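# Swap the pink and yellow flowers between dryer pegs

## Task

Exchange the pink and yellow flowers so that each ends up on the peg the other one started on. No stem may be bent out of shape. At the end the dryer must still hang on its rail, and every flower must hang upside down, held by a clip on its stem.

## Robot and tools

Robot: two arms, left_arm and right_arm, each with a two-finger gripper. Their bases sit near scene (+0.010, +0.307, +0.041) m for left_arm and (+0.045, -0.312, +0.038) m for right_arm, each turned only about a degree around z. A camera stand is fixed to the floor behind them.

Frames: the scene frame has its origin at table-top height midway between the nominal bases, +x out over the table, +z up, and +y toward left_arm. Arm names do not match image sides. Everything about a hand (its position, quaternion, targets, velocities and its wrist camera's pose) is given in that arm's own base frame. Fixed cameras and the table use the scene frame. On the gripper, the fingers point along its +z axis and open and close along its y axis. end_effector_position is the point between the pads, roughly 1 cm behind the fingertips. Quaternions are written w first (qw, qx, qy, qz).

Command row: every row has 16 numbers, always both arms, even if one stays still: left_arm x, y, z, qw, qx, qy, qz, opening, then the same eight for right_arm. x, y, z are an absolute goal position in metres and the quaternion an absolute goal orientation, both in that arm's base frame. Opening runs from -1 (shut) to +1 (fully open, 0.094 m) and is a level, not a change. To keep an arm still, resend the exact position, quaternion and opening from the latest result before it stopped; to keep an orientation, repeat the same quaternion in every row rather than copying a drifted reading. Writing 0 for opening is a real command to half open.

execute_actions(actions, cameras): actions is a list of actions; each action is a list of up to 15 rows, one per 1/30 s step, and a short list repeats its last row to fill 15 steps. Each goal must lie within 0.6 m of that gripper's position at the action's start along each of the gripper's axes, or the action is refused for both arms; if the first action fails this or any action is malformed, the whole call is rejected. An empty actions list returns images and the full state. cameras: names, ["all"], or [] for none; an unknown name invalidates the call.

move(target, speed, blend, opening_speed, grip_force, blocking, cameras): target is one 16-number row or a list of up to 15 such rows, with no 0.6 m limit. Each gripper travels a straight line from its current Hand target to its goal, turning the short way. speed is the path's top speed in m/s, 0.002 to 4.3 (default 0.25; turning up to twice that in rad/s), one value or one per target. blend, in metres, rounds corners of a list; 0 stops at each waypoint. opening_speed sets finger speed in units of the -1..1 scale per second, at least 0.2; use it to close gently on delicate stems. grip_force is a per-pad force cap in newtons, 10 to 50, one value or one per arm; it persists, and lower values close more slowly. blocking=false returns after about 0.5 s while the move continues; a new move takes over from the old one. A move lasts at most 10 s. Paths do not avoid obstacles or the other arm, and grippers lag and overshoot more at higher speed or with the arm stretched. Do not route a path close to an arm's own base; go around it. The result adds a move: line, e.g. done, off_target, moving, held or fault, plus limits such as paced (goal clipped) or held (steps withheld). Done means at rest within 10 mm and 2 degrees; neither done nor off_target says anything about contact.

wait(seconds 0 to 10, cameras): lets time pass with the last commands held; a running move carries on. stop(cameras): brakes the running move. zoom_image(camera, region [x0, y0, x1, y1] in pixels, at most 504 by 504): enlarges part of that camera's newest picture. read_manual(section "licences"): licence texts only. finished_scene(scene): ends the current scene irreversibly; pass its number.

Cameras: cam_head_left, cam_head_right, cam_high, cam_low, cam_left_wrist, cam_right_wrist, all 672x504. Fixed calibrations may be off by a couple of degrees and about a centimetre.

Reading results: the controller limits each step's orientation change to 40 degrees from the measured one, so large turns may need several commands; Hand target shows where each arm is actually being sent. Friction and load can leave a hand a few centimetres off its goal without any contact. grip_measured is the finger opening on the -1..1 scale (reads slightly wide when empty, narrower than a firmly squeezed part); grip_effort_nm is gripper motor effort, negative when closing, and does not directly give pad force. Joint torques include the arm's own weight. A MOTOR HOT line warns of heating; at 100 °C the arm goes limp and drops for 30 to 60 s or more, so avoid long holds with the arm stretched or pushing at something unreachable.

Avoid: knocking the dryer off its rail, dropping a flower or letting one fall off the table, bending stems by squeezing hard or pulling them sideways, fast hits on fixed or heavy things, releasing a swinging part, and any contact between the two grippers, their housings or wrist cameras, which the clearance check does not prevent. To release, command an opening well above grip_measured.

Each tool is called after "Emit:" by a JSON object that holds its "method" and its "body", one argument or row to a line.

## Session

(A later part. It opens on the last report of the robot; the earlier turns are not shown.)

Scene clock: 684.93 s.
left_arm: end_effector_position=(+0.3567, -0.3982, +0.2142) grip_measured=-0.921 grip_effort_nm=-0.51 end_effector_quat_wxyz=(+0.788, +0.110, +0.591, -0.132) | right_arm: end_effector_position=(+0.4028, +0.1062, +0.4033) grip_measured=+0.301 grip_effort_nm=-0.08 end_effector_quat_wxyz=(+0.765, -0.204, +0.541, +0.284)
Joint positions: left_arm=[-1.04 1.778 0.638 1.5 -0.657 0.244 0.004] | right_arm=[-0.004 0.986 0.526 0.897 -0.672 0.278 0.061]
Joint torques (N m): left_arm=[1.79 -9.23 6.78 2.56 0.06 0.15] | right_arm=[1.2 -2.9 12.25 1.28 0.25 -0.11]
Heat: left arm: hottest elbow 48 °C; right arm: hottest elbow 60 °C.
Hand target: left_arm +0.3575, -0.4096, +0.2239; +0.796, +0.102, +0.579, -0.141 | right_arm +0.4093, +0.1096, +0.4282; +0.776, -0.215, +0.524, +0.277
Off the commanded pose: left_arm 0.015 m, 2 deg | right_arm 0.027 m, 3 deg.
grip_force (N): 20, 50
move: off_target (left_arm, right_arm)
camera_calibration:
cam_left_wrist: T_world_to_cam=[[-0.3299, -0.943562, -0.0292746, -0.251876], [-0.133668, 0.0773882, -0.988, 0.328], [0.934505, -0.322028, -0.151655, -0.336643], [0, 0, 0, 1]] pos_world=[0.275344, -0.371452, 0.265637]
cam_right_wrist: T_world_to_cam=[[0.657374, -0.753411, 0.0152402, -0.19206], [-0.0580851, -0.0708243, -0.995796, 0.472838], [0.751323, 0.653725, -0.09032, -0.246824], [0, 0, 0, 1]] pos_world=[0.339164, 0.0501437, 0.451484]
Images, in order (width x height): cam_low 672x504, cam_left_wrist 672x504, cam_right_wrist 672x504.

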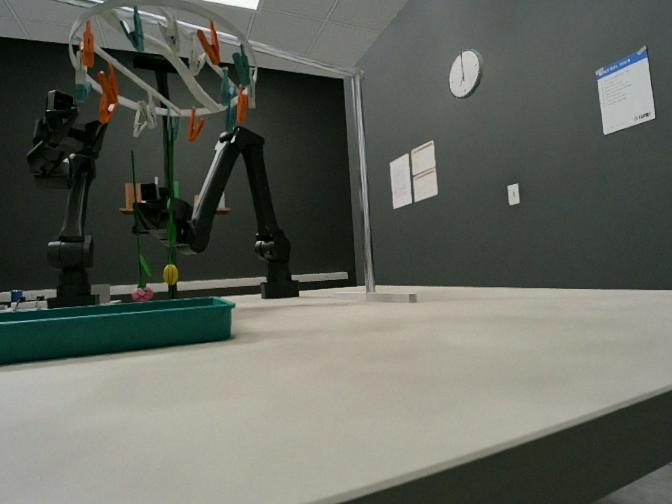

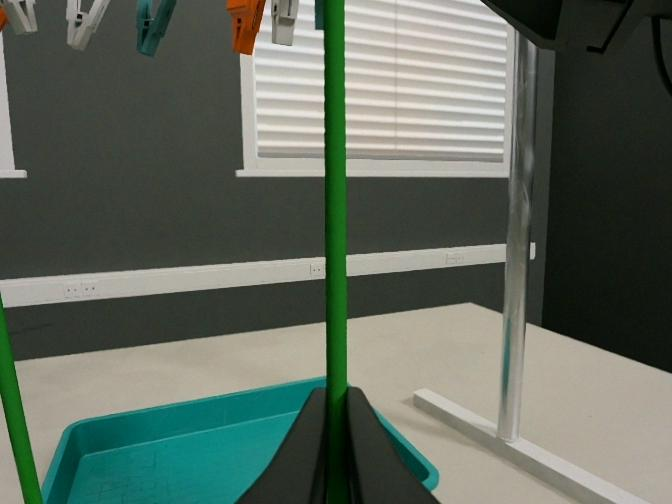

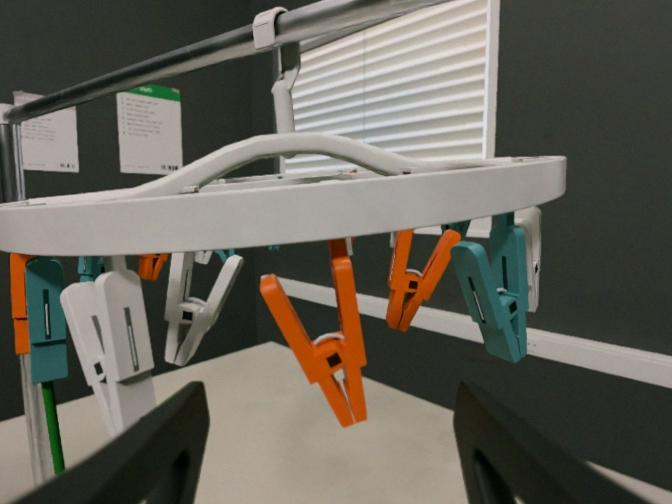

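Emit:
{"method": "move", "body": {
  "target": [0.452, -0.434, 0.224, 0.7967, 0.1021, 0.5788, -0.1405, -1, 0.459, 0.160, 0.4465, 0.7764, -0.2155, 0.5240, 0.2771, 0.2],
  "speed": 0.12,
  "cameras": ["cam_low", "cam_right_wrist"]
}}

Emit:
{"method": "zoom_image", "body": {
  "camera": "cam_low",
  "region": [70, 50, 190, 170]
}}

Scene clock: 703.17 s.
left_arm: end_effector_position=(+0.4403, -0.4270, +0.2180) grip_measured=-0.921 grip_effort_nm=-0.51 end_effector_quat_wxyz=(+0.793, +0.111, +0.583, -0.136) | right_arm: end_effector_position=(+0.4505, +0.1541, +0.4212) grip_measured=+0.201 grip_effort_nm=-0.07 end_effector_quat_wxyz=(+0.765, -0.206, +0.541, +0.283)
Joint positions: left_arm=[-0.913 1.88 0.843 1.386 -0.528 0.2 0.004] | right_arm=[0.141 1.117 0.67 0.841 -0.541 0.201 0.056]
Joint torques (N m): left_arm=[3.19 -11.4 7.82 1.44 0.26 -0.06] | right_arm=[1.2 -5.42 12.42 1.32 0.22 -0.11]
Heat: left arm: hottest elbow 47 °C; right arm: hottest elbow 62 °C.
Hand target: left_arm +0.4515, -0.4333, +0.2241; +0.797, +0.102, +0.579, -0.141 | right_arm +0.4572, +0.1595, +0.4461; +0.776, -0.215, +0.524, +0.277
Off the commanded pose: left_arm 0.015 m, 1 deg | right_arm 0.027 m, 3 deg.
grip_force (N): 20, 50
move: off_target (left_arm, right_arm)
camera_calibration:
cam_right_wrist: T_world_to_cam=[[0.657071, -0.753573, 0.0196454, -0.189181], [-0.0570822, -0.0757244, -0.995494, 0.496991], [0.751665, 0.652988, -0.0927719, -0.311295], [0, 0, 0, 1]] pos_world=[0.386664, 0.0983446, 0.469588]
Images, in order (width x height): cam_low 672x504, cam_right_wrist 672x504.

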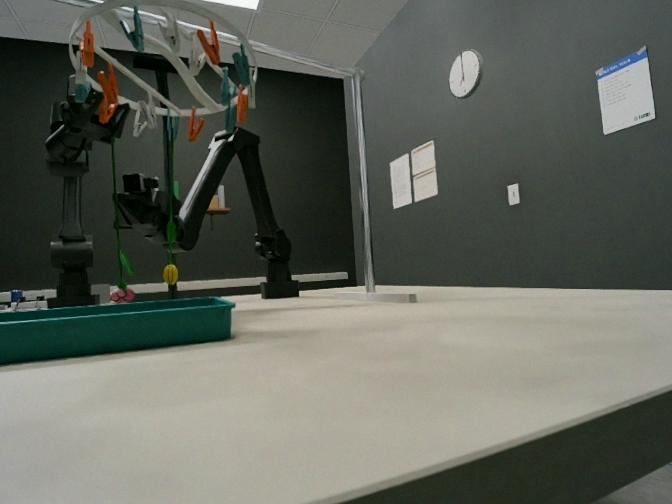

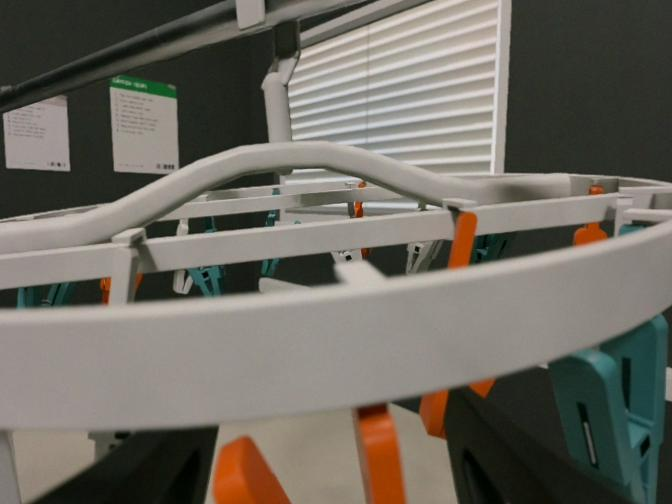

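Scaled by 4.200 from the camera's 672x504 image, which has a finer 960x720 frame.

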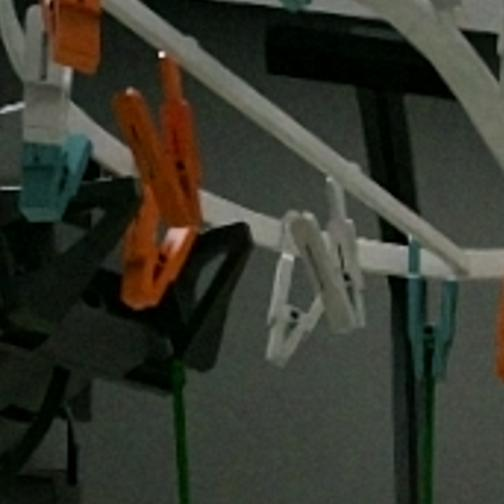

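Emit:
{"method": "zoom_image", "body": {
  "camera": "cam_right_wrist",
  "region": [180, 360, 480, 504]
}}

Scaled by 1.680 from the camera's 672x504 image, which has a finer 960x720 frame.

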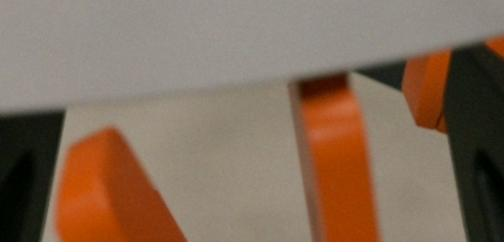

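Emit:
{"method": "move", "body": {
  "target": [0.452, -0.434, 0.224, 0.7967, 0.1021, 0.5788, -0.1405, -1, 0.459, 0.160, 0.4465, 0.7764, -0.2155, 0.5240, 0.2771, -0.64],
  "opening_speed": 1.0,
  "cameras": ["cam_low", "cam_right_wrist"]
}}

Emit:
{"method": "zoom_image", "body": {
  "camera": "cam_low",
  "region": [80, 80, 140, 160]
}}

Scene clock: 713.83 s.
left_arm: end_effector_position=(+0.4403, -0.4270, +0.2180) grip_measured=-0.921 grip_effort_nm=-0.51 end_effector_quat_wxyz=(+0.793, +0.111, +0.583, -0.136) | right_arm: end_effector_position=(+0.4508, +0.1540, +0.4208) grip_measured=-0.601 grip_effort_nm=-0.97 end_effector_quat_wxyz=(+0.765, -0.206, +0.542, +0.282)
Joint positions: left_arm=[-0.913 1.88 0.843 1.386 -0.528 0.199 0.004] | right_arm=[0.141 1.118 0.67 0.841 -0.54 0.2 0.019]
Joint torques (N m): left_arm=[3.19 -11.4 7.88 1.43 0.26 -0.06] | right_arm=[1.44 -5.42 12.52 1.35 0.17 -0.11]
Heat: left arm: hottest elbow 49 °C; right arm: hottest elbow 61 °C.
Hand target: left_arm +0.4515, -0.4333, +0.2241; +0.797, +0.102, +0.579, -0.141 | right_arm +0.4573, +0.1594, +0.4460; +0.776, -0.215, +0.524, +0.277
Off the commanded pose: left_arm 0.015 m, 1 deg | right_arm 0.028 m, 3 deg.
grip_force (N): 20, 50
move: off_target (left_arm, right_arm)
camera_calibration:
cam_right_wrist: T_world_to_cam=[[0.656008, -0.754494, 0.0198291, -0.188957], [-0.057607, -0.0762484, -0.995423, 0.49693], [0.752553, 0.651863, -0.0934837, -0.311446], [0, 0, 0, 1]] pos_world=[0.386963, 0.098343, 0.469288]
Images, in order (width x height): cam_low 672x504, cam_right_wrist 672x504.

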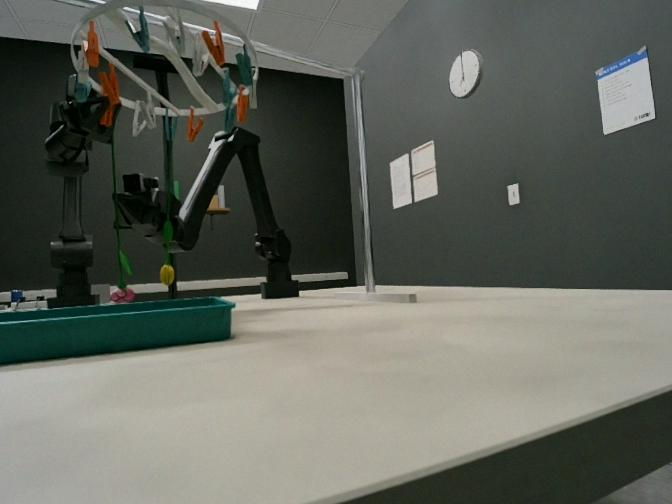

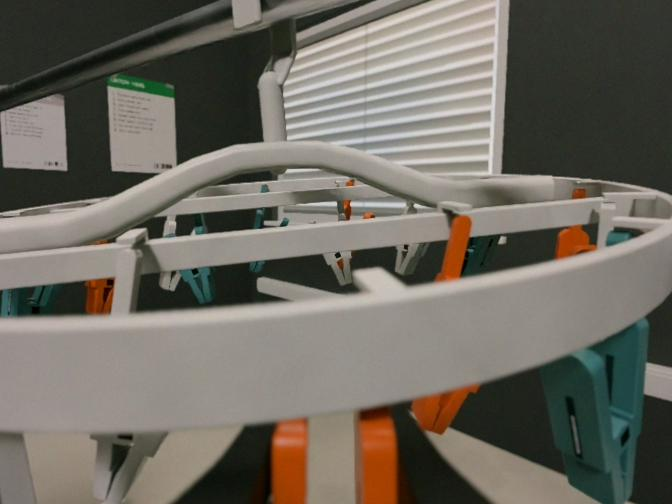

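Scaled by 6.300 from the camera's 672x504 image, which has a finer 960x720 frame.

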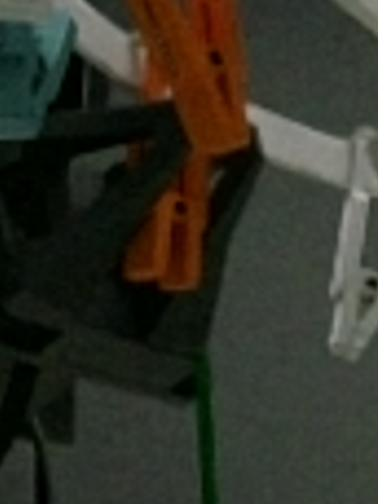

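Emit:
{"method": "move", "body": {
  "target": [0.487, -0.438, 0.222, 0.7967, 0.1021, 0.5788, -0.1405, -1, 0.459, 0.160, 0.4465, 0.7764, -0.2155, 0.5240, 0.2771, -0.64],
  "speed": 0.1,
  "cameras": ["cam_low", "cam_high", "cam_left_wrist"]
}}

Emit:
{"method": "zoom_image", "body": {
  "camera": "cam_low",
  "region": [80, 80, 140, 160]
}}

Emit:
{"method": "zoom_image", "body": {
  "camera": "cam_high",
  "region": [190, 180, 290, 300]
}}

Scene clock: 728.27 s.
left_arm: end_effector_position=(+0.4753, -0.4308, +0.2151) grip_measured=-0.921 grip_effort_nm=-0.51 end_effector_quat_wxyz=(+0.793, +0.111, +0.584, -0.135) | right_arm: end_effector_position=(+0.4508, +0.1540, +0.4208) grip_measured=-0.603 grip_effort_nm=-1.03 end_effector_quat_wxyz=(+0.765, -0.206, +0.542, +0.282)
Joint positions: left_arm=[-0.861 1.923 0.918 1.343 -0.481 0.18 0.004] | right_arm=[0.141 1.118 0.67 0.841 -0.54 0.2 0.019]
Joint torques (N m): left_arm=[3.02 -12.16 8.2 1.44 0.25 -0.07] | right_arm=[1.2 -5.48 12.48 1.33 0.17 -0.11]
Heat: left arm: hottest elbow 50 °C; right arm: hottest elbow 59 °C.
Hand target: left_arm +0.4863, -0.4375, +0.2220; +0.797, +0.102, +0.579, -0.140 | right_arm +0.4573, +0.1594, +0.4460; +0.776, -0.215, +0.524, +0.277
Off the commanded pose: left_arm 0.015 m, 1 deg | right_arm 0.028 m, 3 deg.
grip_force (N): 20, 50
move: off_target (left_arm, right_arm)
camera_calibration:
cam_left_wrist: T_world_to_cam=[[-0.33459, -0.94189, -0.0298893, -0.240333], [-0.118555, 0.0735378, -0.990221, 0.338921], [0.934876, -0.327775, -0.136271, -0.463894], [0, 0, 0, 1]] pos_world=[0.393451, -0.403344, 0.265208]
Images, in order (width x height): cam_high 672x504, cam_low 672x504, cam_left_wrist 672x504.

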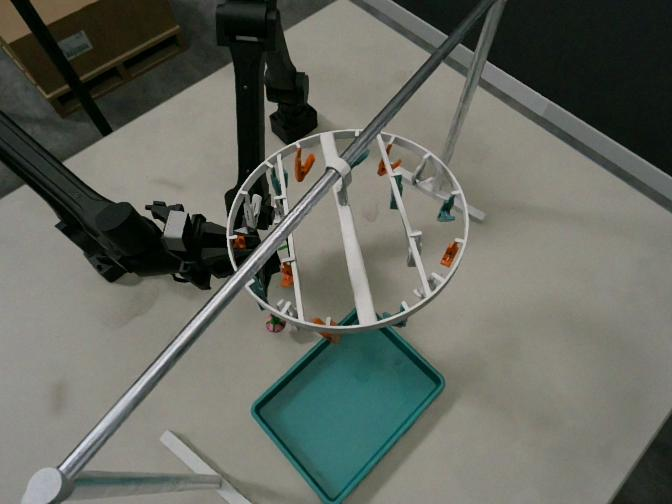

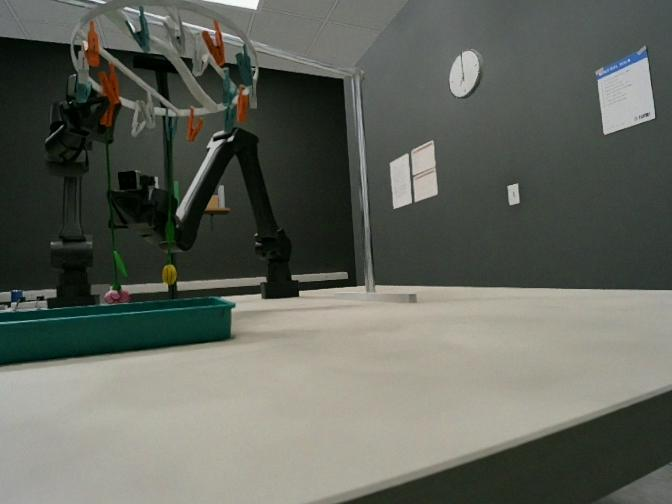

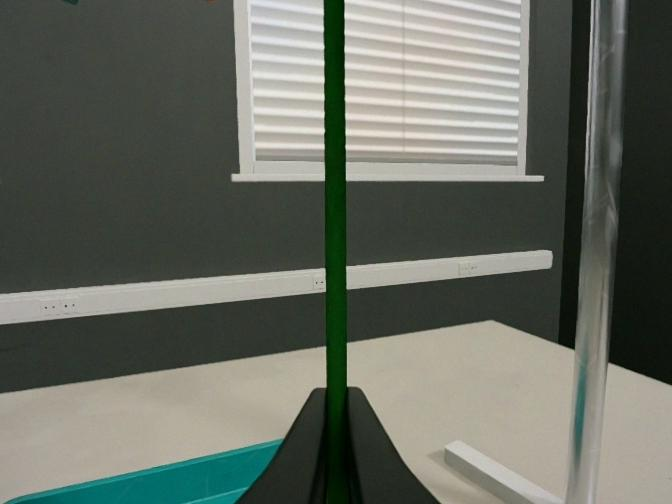

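Scaled by 6.300 from the camera's 672x504 image, which has a finer 960x720 frame.

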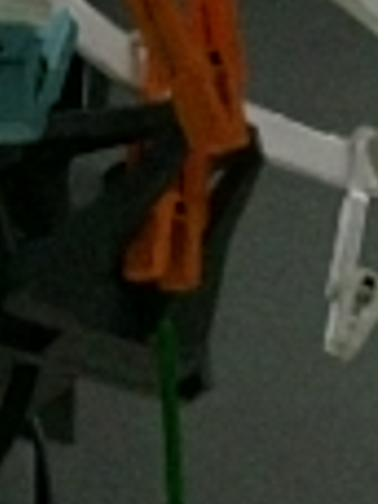

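Scaled by 4.200 from the camera's 672x504 image, which has a finer 960x720 frame.

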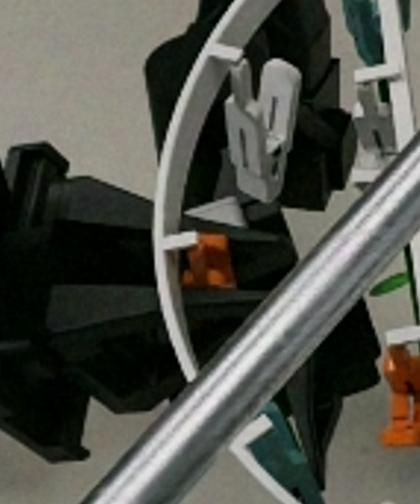

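Emit:
{"method": "zoom_image", "body": {
  "camera": "cam_high",
  "region": [225, 220, 285, 280]
}}

Emit:
{"method": "zoom_image", "body": {
  "camera": "cam_low",
  "region": [90, 90, 130, 140]
}}

Scaled by 8.400 from the camera's 672x504 image, which has a finer 960x720 frame.

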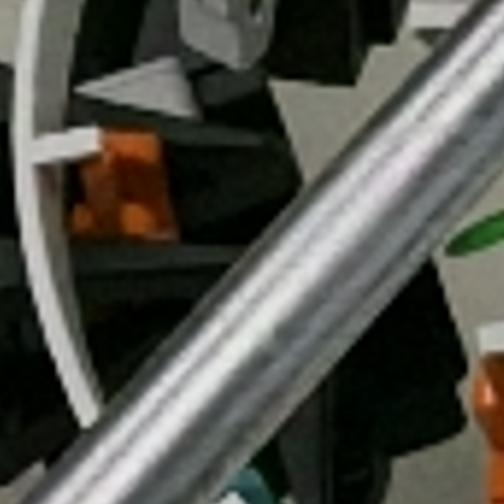

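Scaled by 10.080 from the camera's 672x504 image, which has a finer 960x720 frame.

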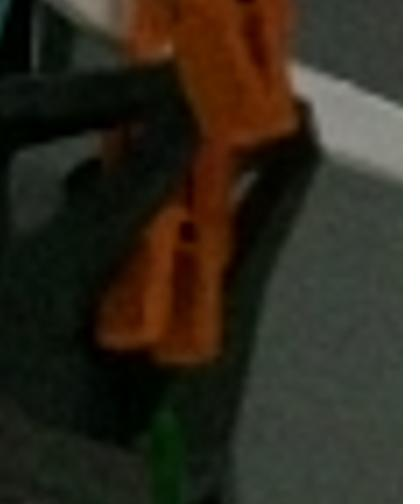

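Emit:
{"method": "zoom_image", "body": {
  "camera": "cam_left_wrist",
  "region": [310, 0, 360, 40]
}}

Emit:
{"method": "zoom_image", "body": {
  "camera": "cam_left_wrist",
  "region": [310, 340, 360, 380]
}}

Scaled by 10.080 from the camera's 672x504 image, which has a finer 960x720 frame.

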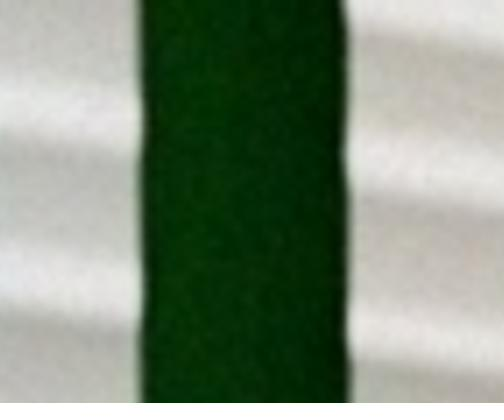

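Scaled by 10.080 from the camera's 672x504 image, which has a finer 960x720 frame.

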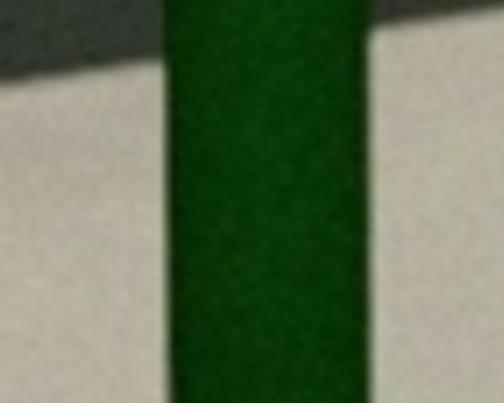

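Emit:
{"method": "move", "body": {
  "target": [0.486, -0.449, 0.222, 0.8306, 0.0933, 0.5291, -0.1464, -1, 0.459, 0.160, 0.4465, 0.7764, -0.2155, 0.5240, 0.2771, -0.64],
  "speed": 0.08,
  "cameras": ["cam_low", "cam_left_wrist"]
}}

Emit:
{"method": "zoom_image", "body": {
  "camera": "cam_low",
  "region": [90, 90, 130, 140]
}}

Emit:
{"method": "zoom_image", "body": {
  "camera": "cam_left_wrist",
  "region": [310, 0, 360, 40]
}}

Emit:
{"method": "zoom_image", "body": {
  "camera": "cam_left_wrist",
  "region": [310, 340, 360, 380]
}}

Scene clock: 775.53 s.
left_arm: end_effector_position=(+0.4809, -0.4410, +0.2104) grip_measured=-0.921 grip_effort_nm=-0.51 end_effector_quat_wxyz=(+0.820, +0.101, +0.546, -0.141) | right_arm: end_effector_position=(+0.4508, +0.1540, +0.4208) grip_measured=-0.603 grip_effort_nm=-1.03 end_effector_quat_wxyz=(+0.765, -0.206, +0.542, +0.282)
Joint positions: left_arm=[-0.861 2.021 0.979 1.486 -0.465 0.223 0.004] | right_arm=[0.141 1.118 0.67 0.841 -0.54 0.2 0.019]
Joint torques (N m): left_arm=[2.43 -13.04 7.71 2.58 0.27 0.18] | right_arm=[1.26 -5.48 12.48 1.33 0.17 -0.11]
Heat: left arm: hottest elbow 49 °C; right arm: hottest elbow 58 °C.
Hand target: left_arm +0.4853, -0.4484, +0.2220; +0.830, +0.093, +0.529, -0.146 | right_arm +0.4573, +0.1594, +0.4460; +0.776, -0.215, +0.524, +0.277
Off the commanded pose: left_arm 0.015 m, 3 deg | right_arm 0.028 m, 3 deg.
grip_force (N): 20, 50
move: off_target (left_arm, right_arm)
camera_calibration:
cam_left_wrist: T_world_to_cam=[[-0.33229, -0.942898, -0.0229492, -0.251344], [-0.0304802, 0.0350544, -0.99892, 0.278142], [0.942685, -0.331231, -0.040388, -0.498526], [0, 0, 0, 1]] pos_world=[0.394911, -0.41187, 0.251939]
Images, in order (width x height): cam_low 672x504, cam_left_wrist 672x504.

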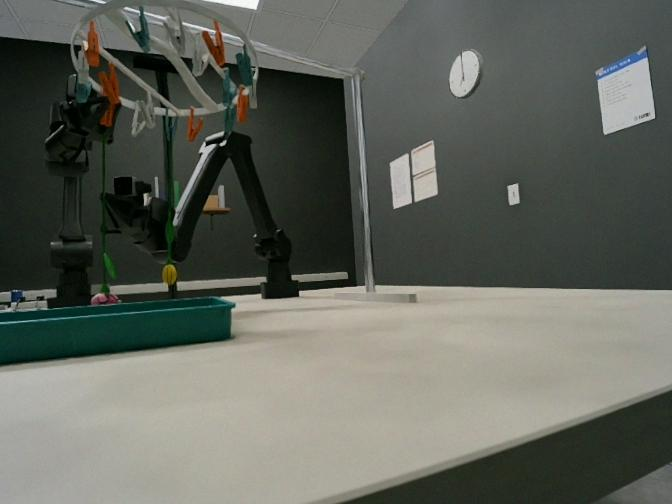

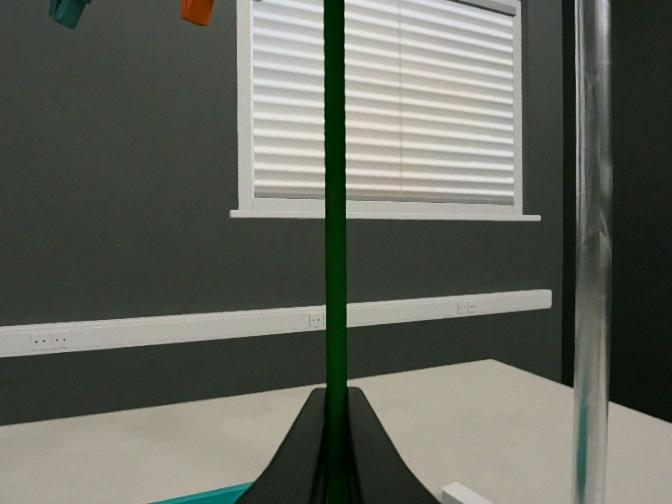

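Scaled by 10.080 from the camera's 672x504 image, which has a finer 960x720 frame.

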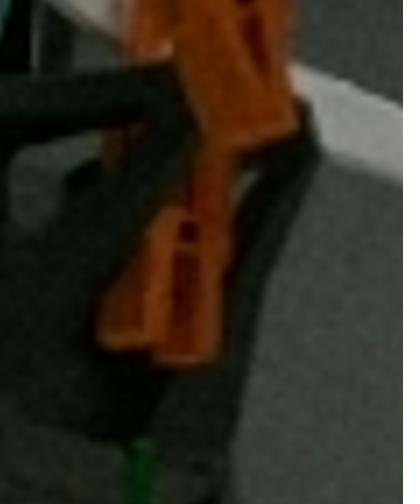

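Scaled by 10.080 from the camera's 672x504 image, which has a finer 960x720 frame.

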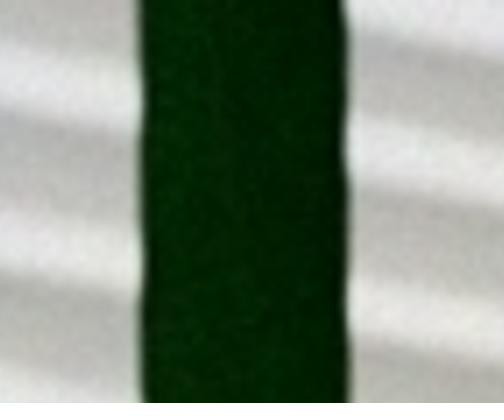

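Scaled by 10.080 from the camera's 672x504 image, which has a finer 960x720 frame.

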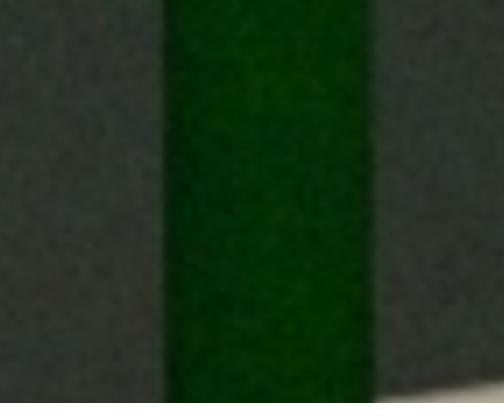

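Emit:
{"method": "move", "body": {
  "target": [0.481, -0.4443, 0.240, 0.8351, 0.0920, 0.5219, -0.1472, -1, 0.459, 0.160, 0.4465, 0.7764, -0.2155, 0.5240, 0.2771, -0.64],
  "speed": 0.06,
  "cameras": ["cam_low"]
}}

Emit:
{"method": "zoom_image", "body": {
  "camera": "cam_low",
  "region": [90, 90, 130, 140]
}}

Scene clock: 782.03 s.
left_arm: end_effector_position=(+0.4806, -0.4417, +0.2106) grip_measured=-0.921 grip_effort_nm=-0.51 end_effector_quat_wxyz=(+0.820, +0.105, +0.545, -0.139) | right_arm: end_effector_position=(+0.4508, +0.1540, +0.4208) grip_measured=-0.603 grip_effort_nm=-1.03 end_effector_quat_wxyz=(+0.765, -0.206, +0.542, +0.282)
Joint positions: left_arm=[-0.861 2.021 0.979 1.486 -0.461 0.232 0.004] | right_arm=[0.141 1.118 0.67 0.841 -0.54 0.2 0.019]
Joint torques (N m): left_arm=[2.49 -16.03 6.56 2.44 0.27 0.15] | right_arm=[1.32 -5.36 12.51 1.42 0.17 -0.11]
Heat: left arm: hottest elbow 49 °C; right arm: hottest elbow 58 °C.
Hand target: left_arm +0.4803, -0.4437, +0.2398; +0.835, +0.092, +0.522, -0.147 | right_arm +0.4573, +0.1594, +0.4460; +0.776, -0.215, +0.524, +0.277
Off the commanded pose: left_arm 0.030 m, 4 deg | right_arm 0.028 m, 3 deg.
grip_force (N): 20, 50
move: off_target (left_arm, right_arm)
Images, in order (width x height): cam_low 672x504.

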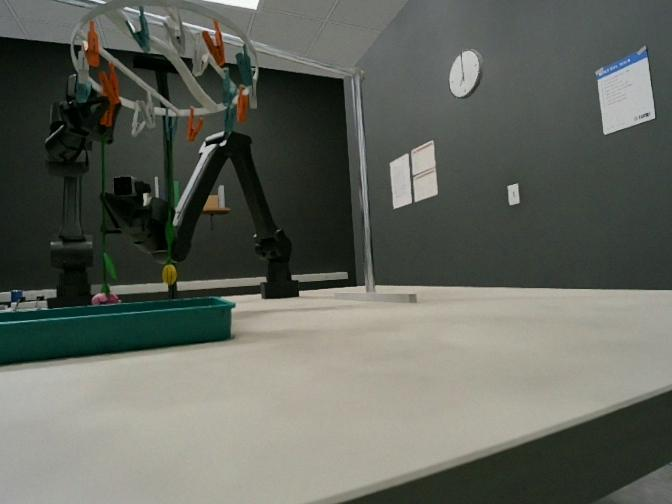

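Scaled by 10.080 from the camera's 672x504 image, which has a finer 960x720 frame.

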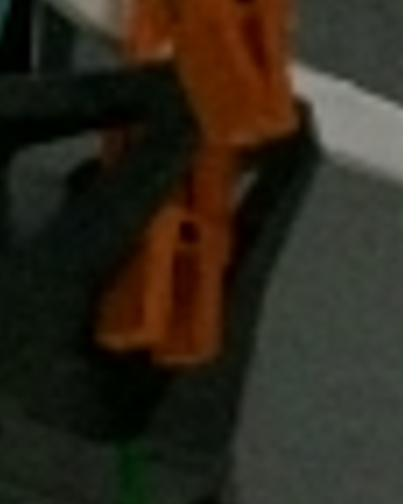

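Emit:
{"method": "move", "body": {
  "target": [0.4775, -0.4410, 0.256, 0.8397, 0.0907, 0.5146, -0.1480, -1, 0.459, 0.160, 0.4465, 0.7764, -0.2155, 0.5240, 0.2771, -0.64],
  "speed": 0.06,
  "cameras": ["cam_low"]
}}

Emit:
{"method": "zoom_image", "body": {
  "camera": "cam_low",
  "region": [90, 90, 130, 140]
}}

Scene clock: 785.60 s.
left_arm: end_effector_position=(+0.4782, -0.4401, +0.2319) grip_measured=-0.921 grip_effort_nm=-0.51 end_effector_quat_wxyz=(+0.828, +0.100, +0.533, -0.142) | right_arm: end_effector_position=(+0.4508, +0.1540, +0.4208) grip_measured=-0.603 grip_effort_nm=-1.03 end_effector_quat_wxyz=(+0.765, -0.206, +0.542, +0.282)
Joint positions: left_arm=[-0.861 1.987 0.979 1.486 -0.457 0.241 0.004] | right_arm=[0.141 1.118 0.67 0.841 -0.54 0.2 0.019]
Joint torques (N m): left_arm=[2.49 -15.68 6.22 2.18 0.28 0.14] | right_arm=[1.38 -5.36 12.51 1.37 0.17 -0.1]
Heat: left arm: hottest elbow 49 °C; right arm: hottest elbow 58 °C.
Hand target: left_arm +0.4771, -0.4407, +0.2556; +0.840, +0.091, +0.515, -0.148 | right_arm +0.4573, +0.1594, +0.4460; +0.776, -0.215, +0.524, +0.277
Off the commanded pose: left_arm 0.024 m, 3 deg | right_arm 0.028 m, 3 deg.
grip_force (N): 20, 50
move: off_target (left_arm, right_arm)
Images, in order (width x height): cam_low 672x504.

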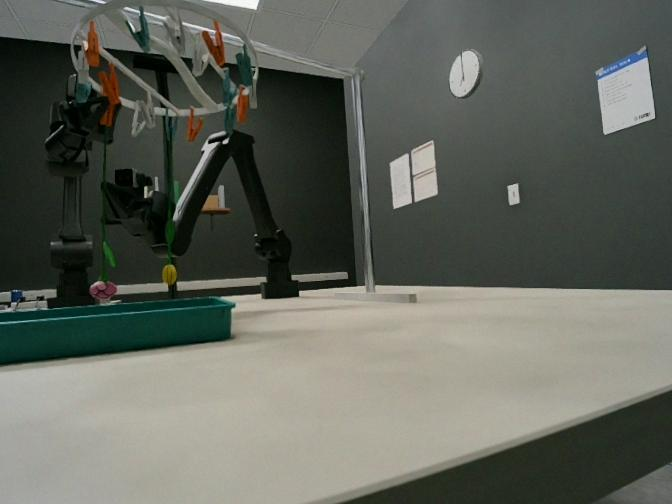

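Scaled by 10.080 from the camera's 672x504 image, which has a finer 960x720 frame.

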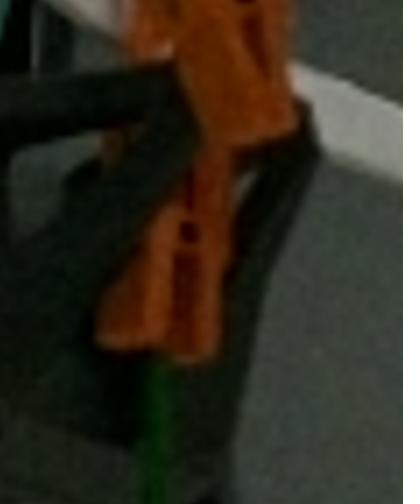

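Emit:
{"method": "move", "body": {
  "target": [0.4785, -0.4415, 0.266, 0.8397, 0.0907, 0.5146, -0.1480, -1, 0.459, 0.160, 0.4465, 0.7764, -0.2155, 0.5240, 0.2771, -0.64],
  "speed": 0.06,
  "cameras": ["cam_low"]
}}

Emit:
{"method": "zoom_image", "body": {
  "camera": "cam_low",
  "region": [90, 90, 130, 140]
}}

Scene clock: 788.73 s.
left_arm: end_effector_position=(+0.4770, -0.4388, +0.2442) grip_measured=-0.921 grip_effort_nm=-0.51 end_effector_quat_wxyz=(+0.832, +0.096, +0.527, -0.145) | right_arm: end_effector_position=(+0.4508, +0.1540, +0.4208) grip_measured=-0.603 grip_effort_nm=-1.03 end_effector_quat_wxyz=(+0.765, -0.206, +0.542, +0.282)
Joint positions: left_arm=[-0.861 1.966 0.979 1.481 -0.456 0.241 0.004] | right_arm=[0.141 1.118 0.67 0.841 -0.54 0.2 0.019]
Joint torques (N m): left_arm=[2.55 -15.62 6.63 1.2 0.28 0.16] | right_arm=[1.38 -5.36 12.51 1.37 0.16 -0.11]
Heat: left arm: hottest elbow 49 °C; right arm: hottest elbow 58 °C.
Hand target: left_arm +0.4780, -0.4411, +0.2658; +0.840, +0.091, +0.515, -0.148 | right_arm +0.4573, +0.1594, +0.4460; +0.776, -0.215, +0.524, +0.277
Off the commanded pose: left_arm 0.022 m, 2 deg | right_arm 0.028 m, 3 deg.
grip_force (N): 20, 50
move: off_target (left_arm, right_arm)
Images, in order (width x height): cam_low 672x504.

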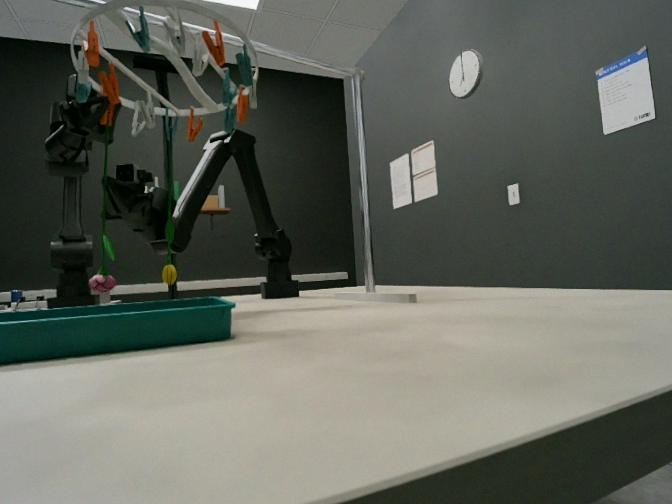

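Scaled by 10.080 from the camera's 672x504 image, which has a finer 960x720 frame.

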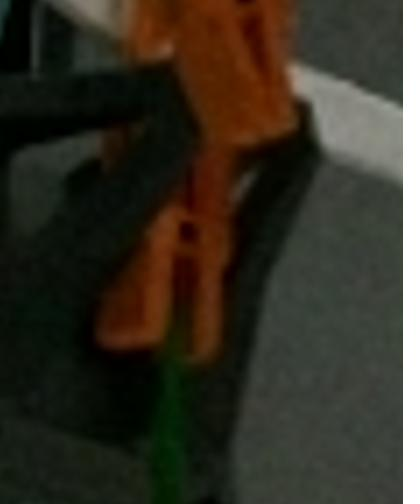

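Emit:
{"method": "move", "body": {
  "target": [0.4775, -0.4395, 0.275, 0.8334, 0.0925, 0.5246, -0.1469, -1, 0.459, 0.160, 0.4465, 0.7764, -0.2155, 0.5240, 0.2771, -0.64],
  "speed": 0.06,
  "cameras": ["cam_low", "cam_right_wrist"]
}}

Emit:
{"method": "zoom_image", "body": {
  "camera": "cam_low",
  "region": [90, 90, 130, 140]
}}

Scene clock: 794.93 s.
left_arm: end_effector_position=(+0.4782, -0.4402, +0.2545) grip_measured=-0.921 grip_effort_nm=-0.51 end_effector_quat_wxyz=(+0.827, +0.102, +0.534, -0.141) | right_arm: end_effector_position=(+0.4510, +0.1540, +0.4221) grip_measured=-0.603 grip_effort_nm=-1.03 end_effector_quat_wxyz=(+0.765, -0.206, +0.541, +0.282)
Joint positions: left_arm=[-0.861 1.931 0.979 1.425 -0.456 0.241 0.004] | right_arm=[0.141 1.118 0.673 0.841 -0.539 0.2 0.019]
Joint torques (N m): left_arm=[2.49 -15.91 6.09 1.44 0.07 0.04] | right_arm=[1.38 -5.25 12.33 1.37 0.16 -0.11]
Heat: left arm: hottest elbow 49 °C; right arm: hottest elbow 59 °C.
Hand target: left_arm +0.4772, -0.4394, +0.2747; +0.833, +0.093, +0.525, -0.147 | right_arm +0.4575, +0.1594, +0.4461; +0.776, -0.215, +0.524, +0.277
Off the commanded pose: left_arm 0.021 m, 2 deg | right_arm 0.026 m, 3 deg.
grip_force (N): 20, 50
move: off_target (left_arm, right_arm)
camera_calibration:
cam_right_wrist: T_world_to_cam=[[0.655679, -0.754749, 0.0209347, -0.189412], [-0.0554117, -0.0757532, -0.995586, 0.497212], [0.753004, 0.651625, -0.0914917, -0.312505], [0, 0, 0, 1]] pos_world=[0.387062, 0.0983424, 0.47039]
Images, in order (width x height): cam_low 672x504, cam_right_wrist 672x504.

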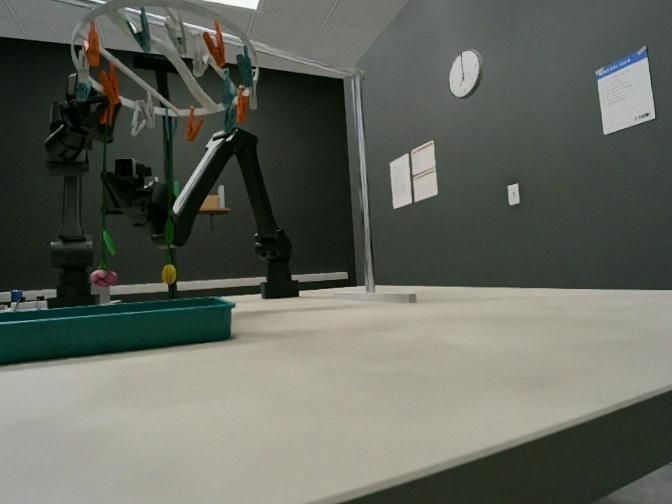

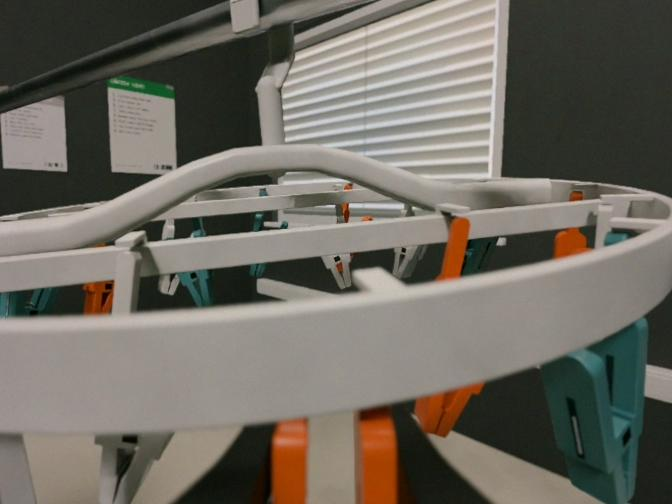

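Scaled by 10.080 from the camera's 672x504 image, which has a finer 960x720 frame.

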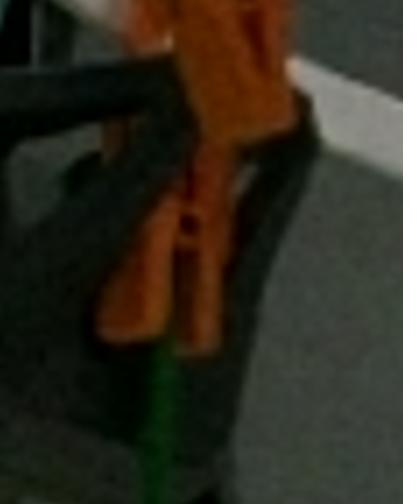

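Emit:
{"method": "move", "body": {
  "target": [
    [0.4775, -0.4395, 0.275, 0.8334, 0.0925, 0.5246, -0.1469, -1, 0.459, 0.160, 0.4465, 0.7764, -0.2155, 0.5240, 0.2771, 0.2],
    [0.4775, -0.4395, 0.275, 0.8334, 0.0925, 0.5246, -0.1469, -1, 0.396, 0.106, 0.403, 0.7764, -0.2155, 0.5240, 0.2771, 0.2]
  ],
  "speed": 0.12,
  "cameras": ["cam_low", "cam_right_wrist"]
}}

Emit:
{"method": "zoom_image", "body": {
  "camera": "cam_right_wrist",
  "region": [240, 220, 420, 480]
}}

Scene clock: 802.13 s.
left_arm: end_effector_position=(+0.4779, -0.4398, +0.2566) grip_measured=-0.921 grip_effort_nm=-0.51 end_effector_quat_wxyz=(+0.828, +0.101, +0.533, -0.142) | right_arm: end_effector_position=(+0.3995, +0.1099, +0.4032) grip_measured=+0.199 grip_effort_nm=0.07 end_effector_quat_wxyz=(+0.774, -0.220, +0.526, +0.275)
Joint positions: left_arm=[-0.861 1.927 0.979 1.425 -0.456 0.241 0.004] | right_arm=[0.003 0.999 0.518 0.949 -0.679 0.252 0.056]
Joint torques (N m): left_arm=[2.49 -15.62 6.12 1.36 0.07 0.03] | right_arm=[-0.44 -4.25 7.21 2.22 0.1 0.17]
Heat: left arm: hottest elbow 49 °C; right arm: hottest elbow 61 °C.
Hand target: left_arm +0.4772, -0.4394, +0.2748; +0.833, +0.093, +0.525, -0.147 | right_arm +0.3960, +0.1061, +0.4029; +0.776, -0.216, +0.524, +0.277
Off the commanded pose: left_arm 0.018 m, 2 deg | right_arm 0.005 m, 1 deg.
grip_force (N): 20, 50
move: off_target (left_arm)
camera_calibration:
cam_right_wrist: T_world_to_cam=[[0.658719, -0.749876, 0.0614416, -0.206625], [-0.0120364, -0.0921543, -0.995672, 0.456652], [0.752293, 0.655128, -0.0697296, -0.255548], [0, 0, 0, 1]] pos_world=[0.333852, 0.0545557, 0.449552]
Images, in order (width x height): cam_low 672x504, cam_right_wrist 672x504.

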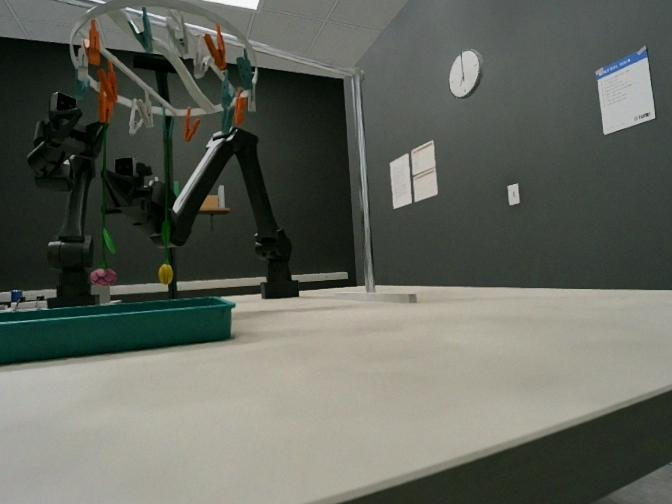

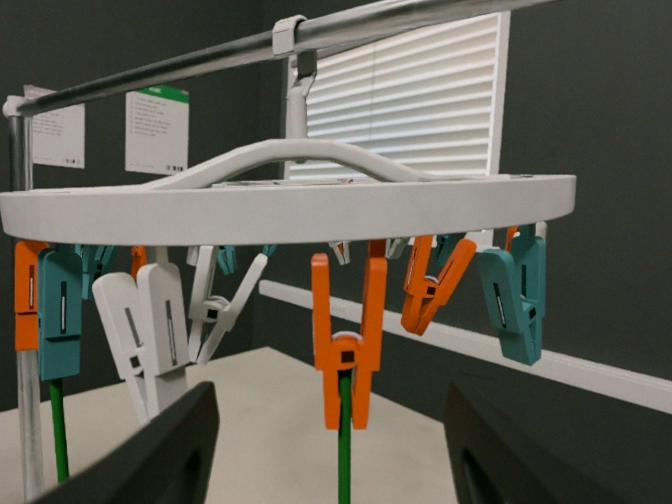

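Scaled by 1.938 from the camera's 672x504 image, which has a finer 960x720 frame.

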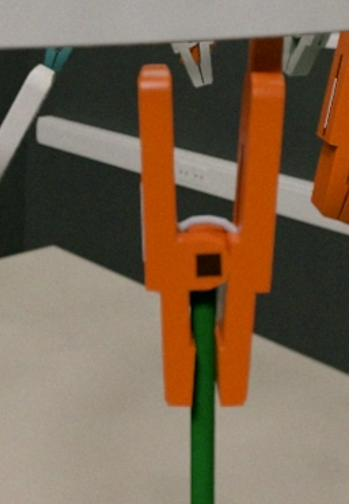

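Emit:
{"method": "move", "body": {
  "target": [
    [0.4775, -0.4395, 0.275, 0.8334, 0.0925, 0.5246, -0.1469, -0.4, 0.396, 0.106, 0.403, 0.7764, -0.2155, 0.5240, 0.2771, 0.2],
    [0.40, -0.414, 0.238, 0.8334, 0.0925, 0.5246, -0.1469, -0.4, 0.396, 0.106, 0.403, 0.7764, -0.2155, 0.5240, 0.2771, 0.2],
    [0.31, -0.37, 0.27, 0.8090, 0.0919, 0.5688, -0.1281, -0.4, 0.396, 0.106, 0.403, 0.7764, -0.2155, 0.5240, 0.2771, 0.2],
    [0.305, -0.287, 0.39, 0.7836, 0.0952, 0.6013, -0.1241, 0.1, 0.396, 0.106, 0.403, 0.7764, -0.2155, 0.5240, 0.2771, 0.2]
  ],
  "speed": [0.12, 0.12, 0.25, 0.25],
  "blend": [0, 0, 0.03, 0],
  "grip_force": [50, 50],
  "cameras": ["cam_low", "cam_left_wrist", "cam_right_wrist"]
}}

Emit:
{"method": "zoom_image", "body": {
  "camera": "cam_left_wrist",
  "region": [220, 120, 480, 420]
}}

Scene clock: 839.63 s.
left_arm: end_effector_position=(+0.3009, -0.2889, +0.3689) grip_measured=+0.097 grip_effort_nm=0.06 end_effector_quat_wxyz=(+0.776, +0.111, +0.610, -0.115) | right_arm: end_effector_position=(+0.3995, +0.1099, +0.4032) grip_measured=+0.199 grip_effort_nm=0.07 end_effector_quat_wxyz=(+0.774, -0.220, +0.526, +0.276)
Joint positions: left_arm=[-1.028 0.966 0.493 0.775 -0.677 0.226 0.052] | right_arm=[0.003 0.999 0.518 0.949 -0.679 0.253 0.056]
Joint torques (N m): left_arm=[3.43 -4.54 10.3 1.39 0.26 -0.06] | right_arm=[-0.32 -4.37 7.24 2.19 0.09 0.19]
Heat: left arm: hottest elbow 48 °C; right arm: hottest elbow 55 °C.
Hand target: left_arm +0.3045, -0.2865, +0.3899; +0.784, +0.095, +0.601, -0.124 | right_arm +0.3960, +0.1061, +0.4029; +0.776, -0.215, +0.524, +0.277
Off the commanded pose: left_arm 0.022 m, 2 deg | right_arm 0.005 m, 1 deg.
move: off_target (left_arm); target 4's new opening was sent with left_arm's hand 0.022 m and 2 deg from that target
camera_calibration:
cam_left_wrist: T_world_to_cam=[[-0.307044, -0.950659, -0.0443979, -0.165945], [-0.175593, 0.10244, -0.979119, 0.48141], [0.935356, -0.292837, -0.198382, -0.200512], [0, 0, 0, 1]] pos_world=[0.22113, -0.26579, 0.424212]
cam_right_wrist: T_world_to_cam=[[0.658978, -0.749708, 0.0607156, -0.206395], [-0.0124744, -0.0916036, -0.995717, 0.456788], [0.752059, 0.655398, -0.0697169, -0.255491], [0, 0, 0, 1]] pos_world=[0.333852, 0.0545559, 0.449551]
Images, in order (width x height): cam_low 672x504, cam_left_wrist 672x504, cam_right_wrist 672x504.

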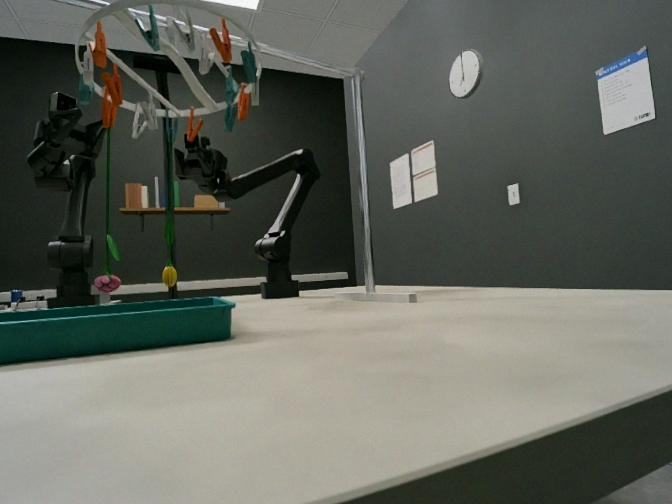

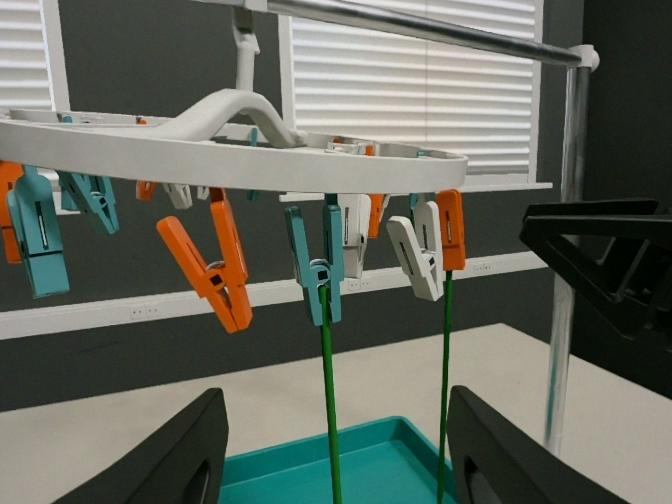

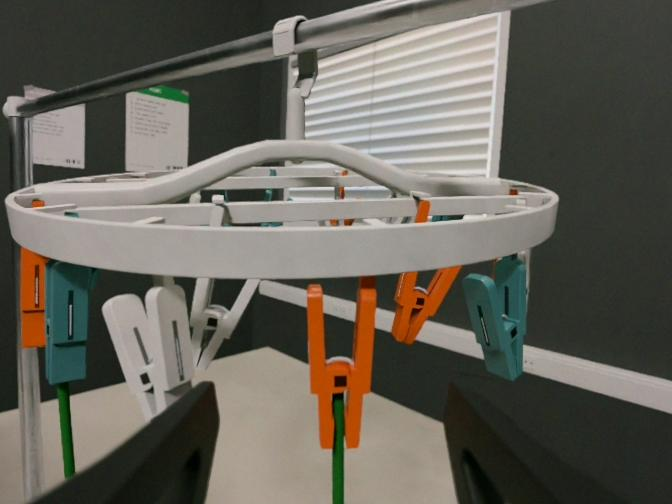

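Scaled by 1.680 from the camera's 672x504 image, which has a finer 960x720 frame.

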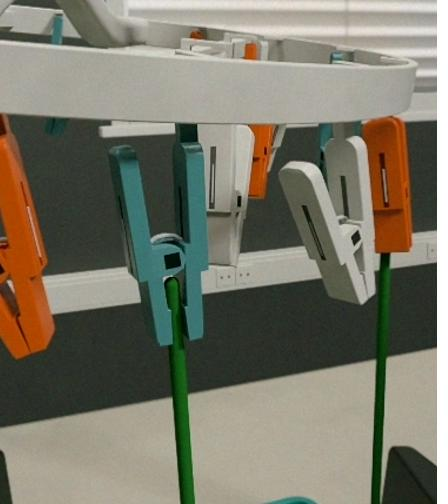

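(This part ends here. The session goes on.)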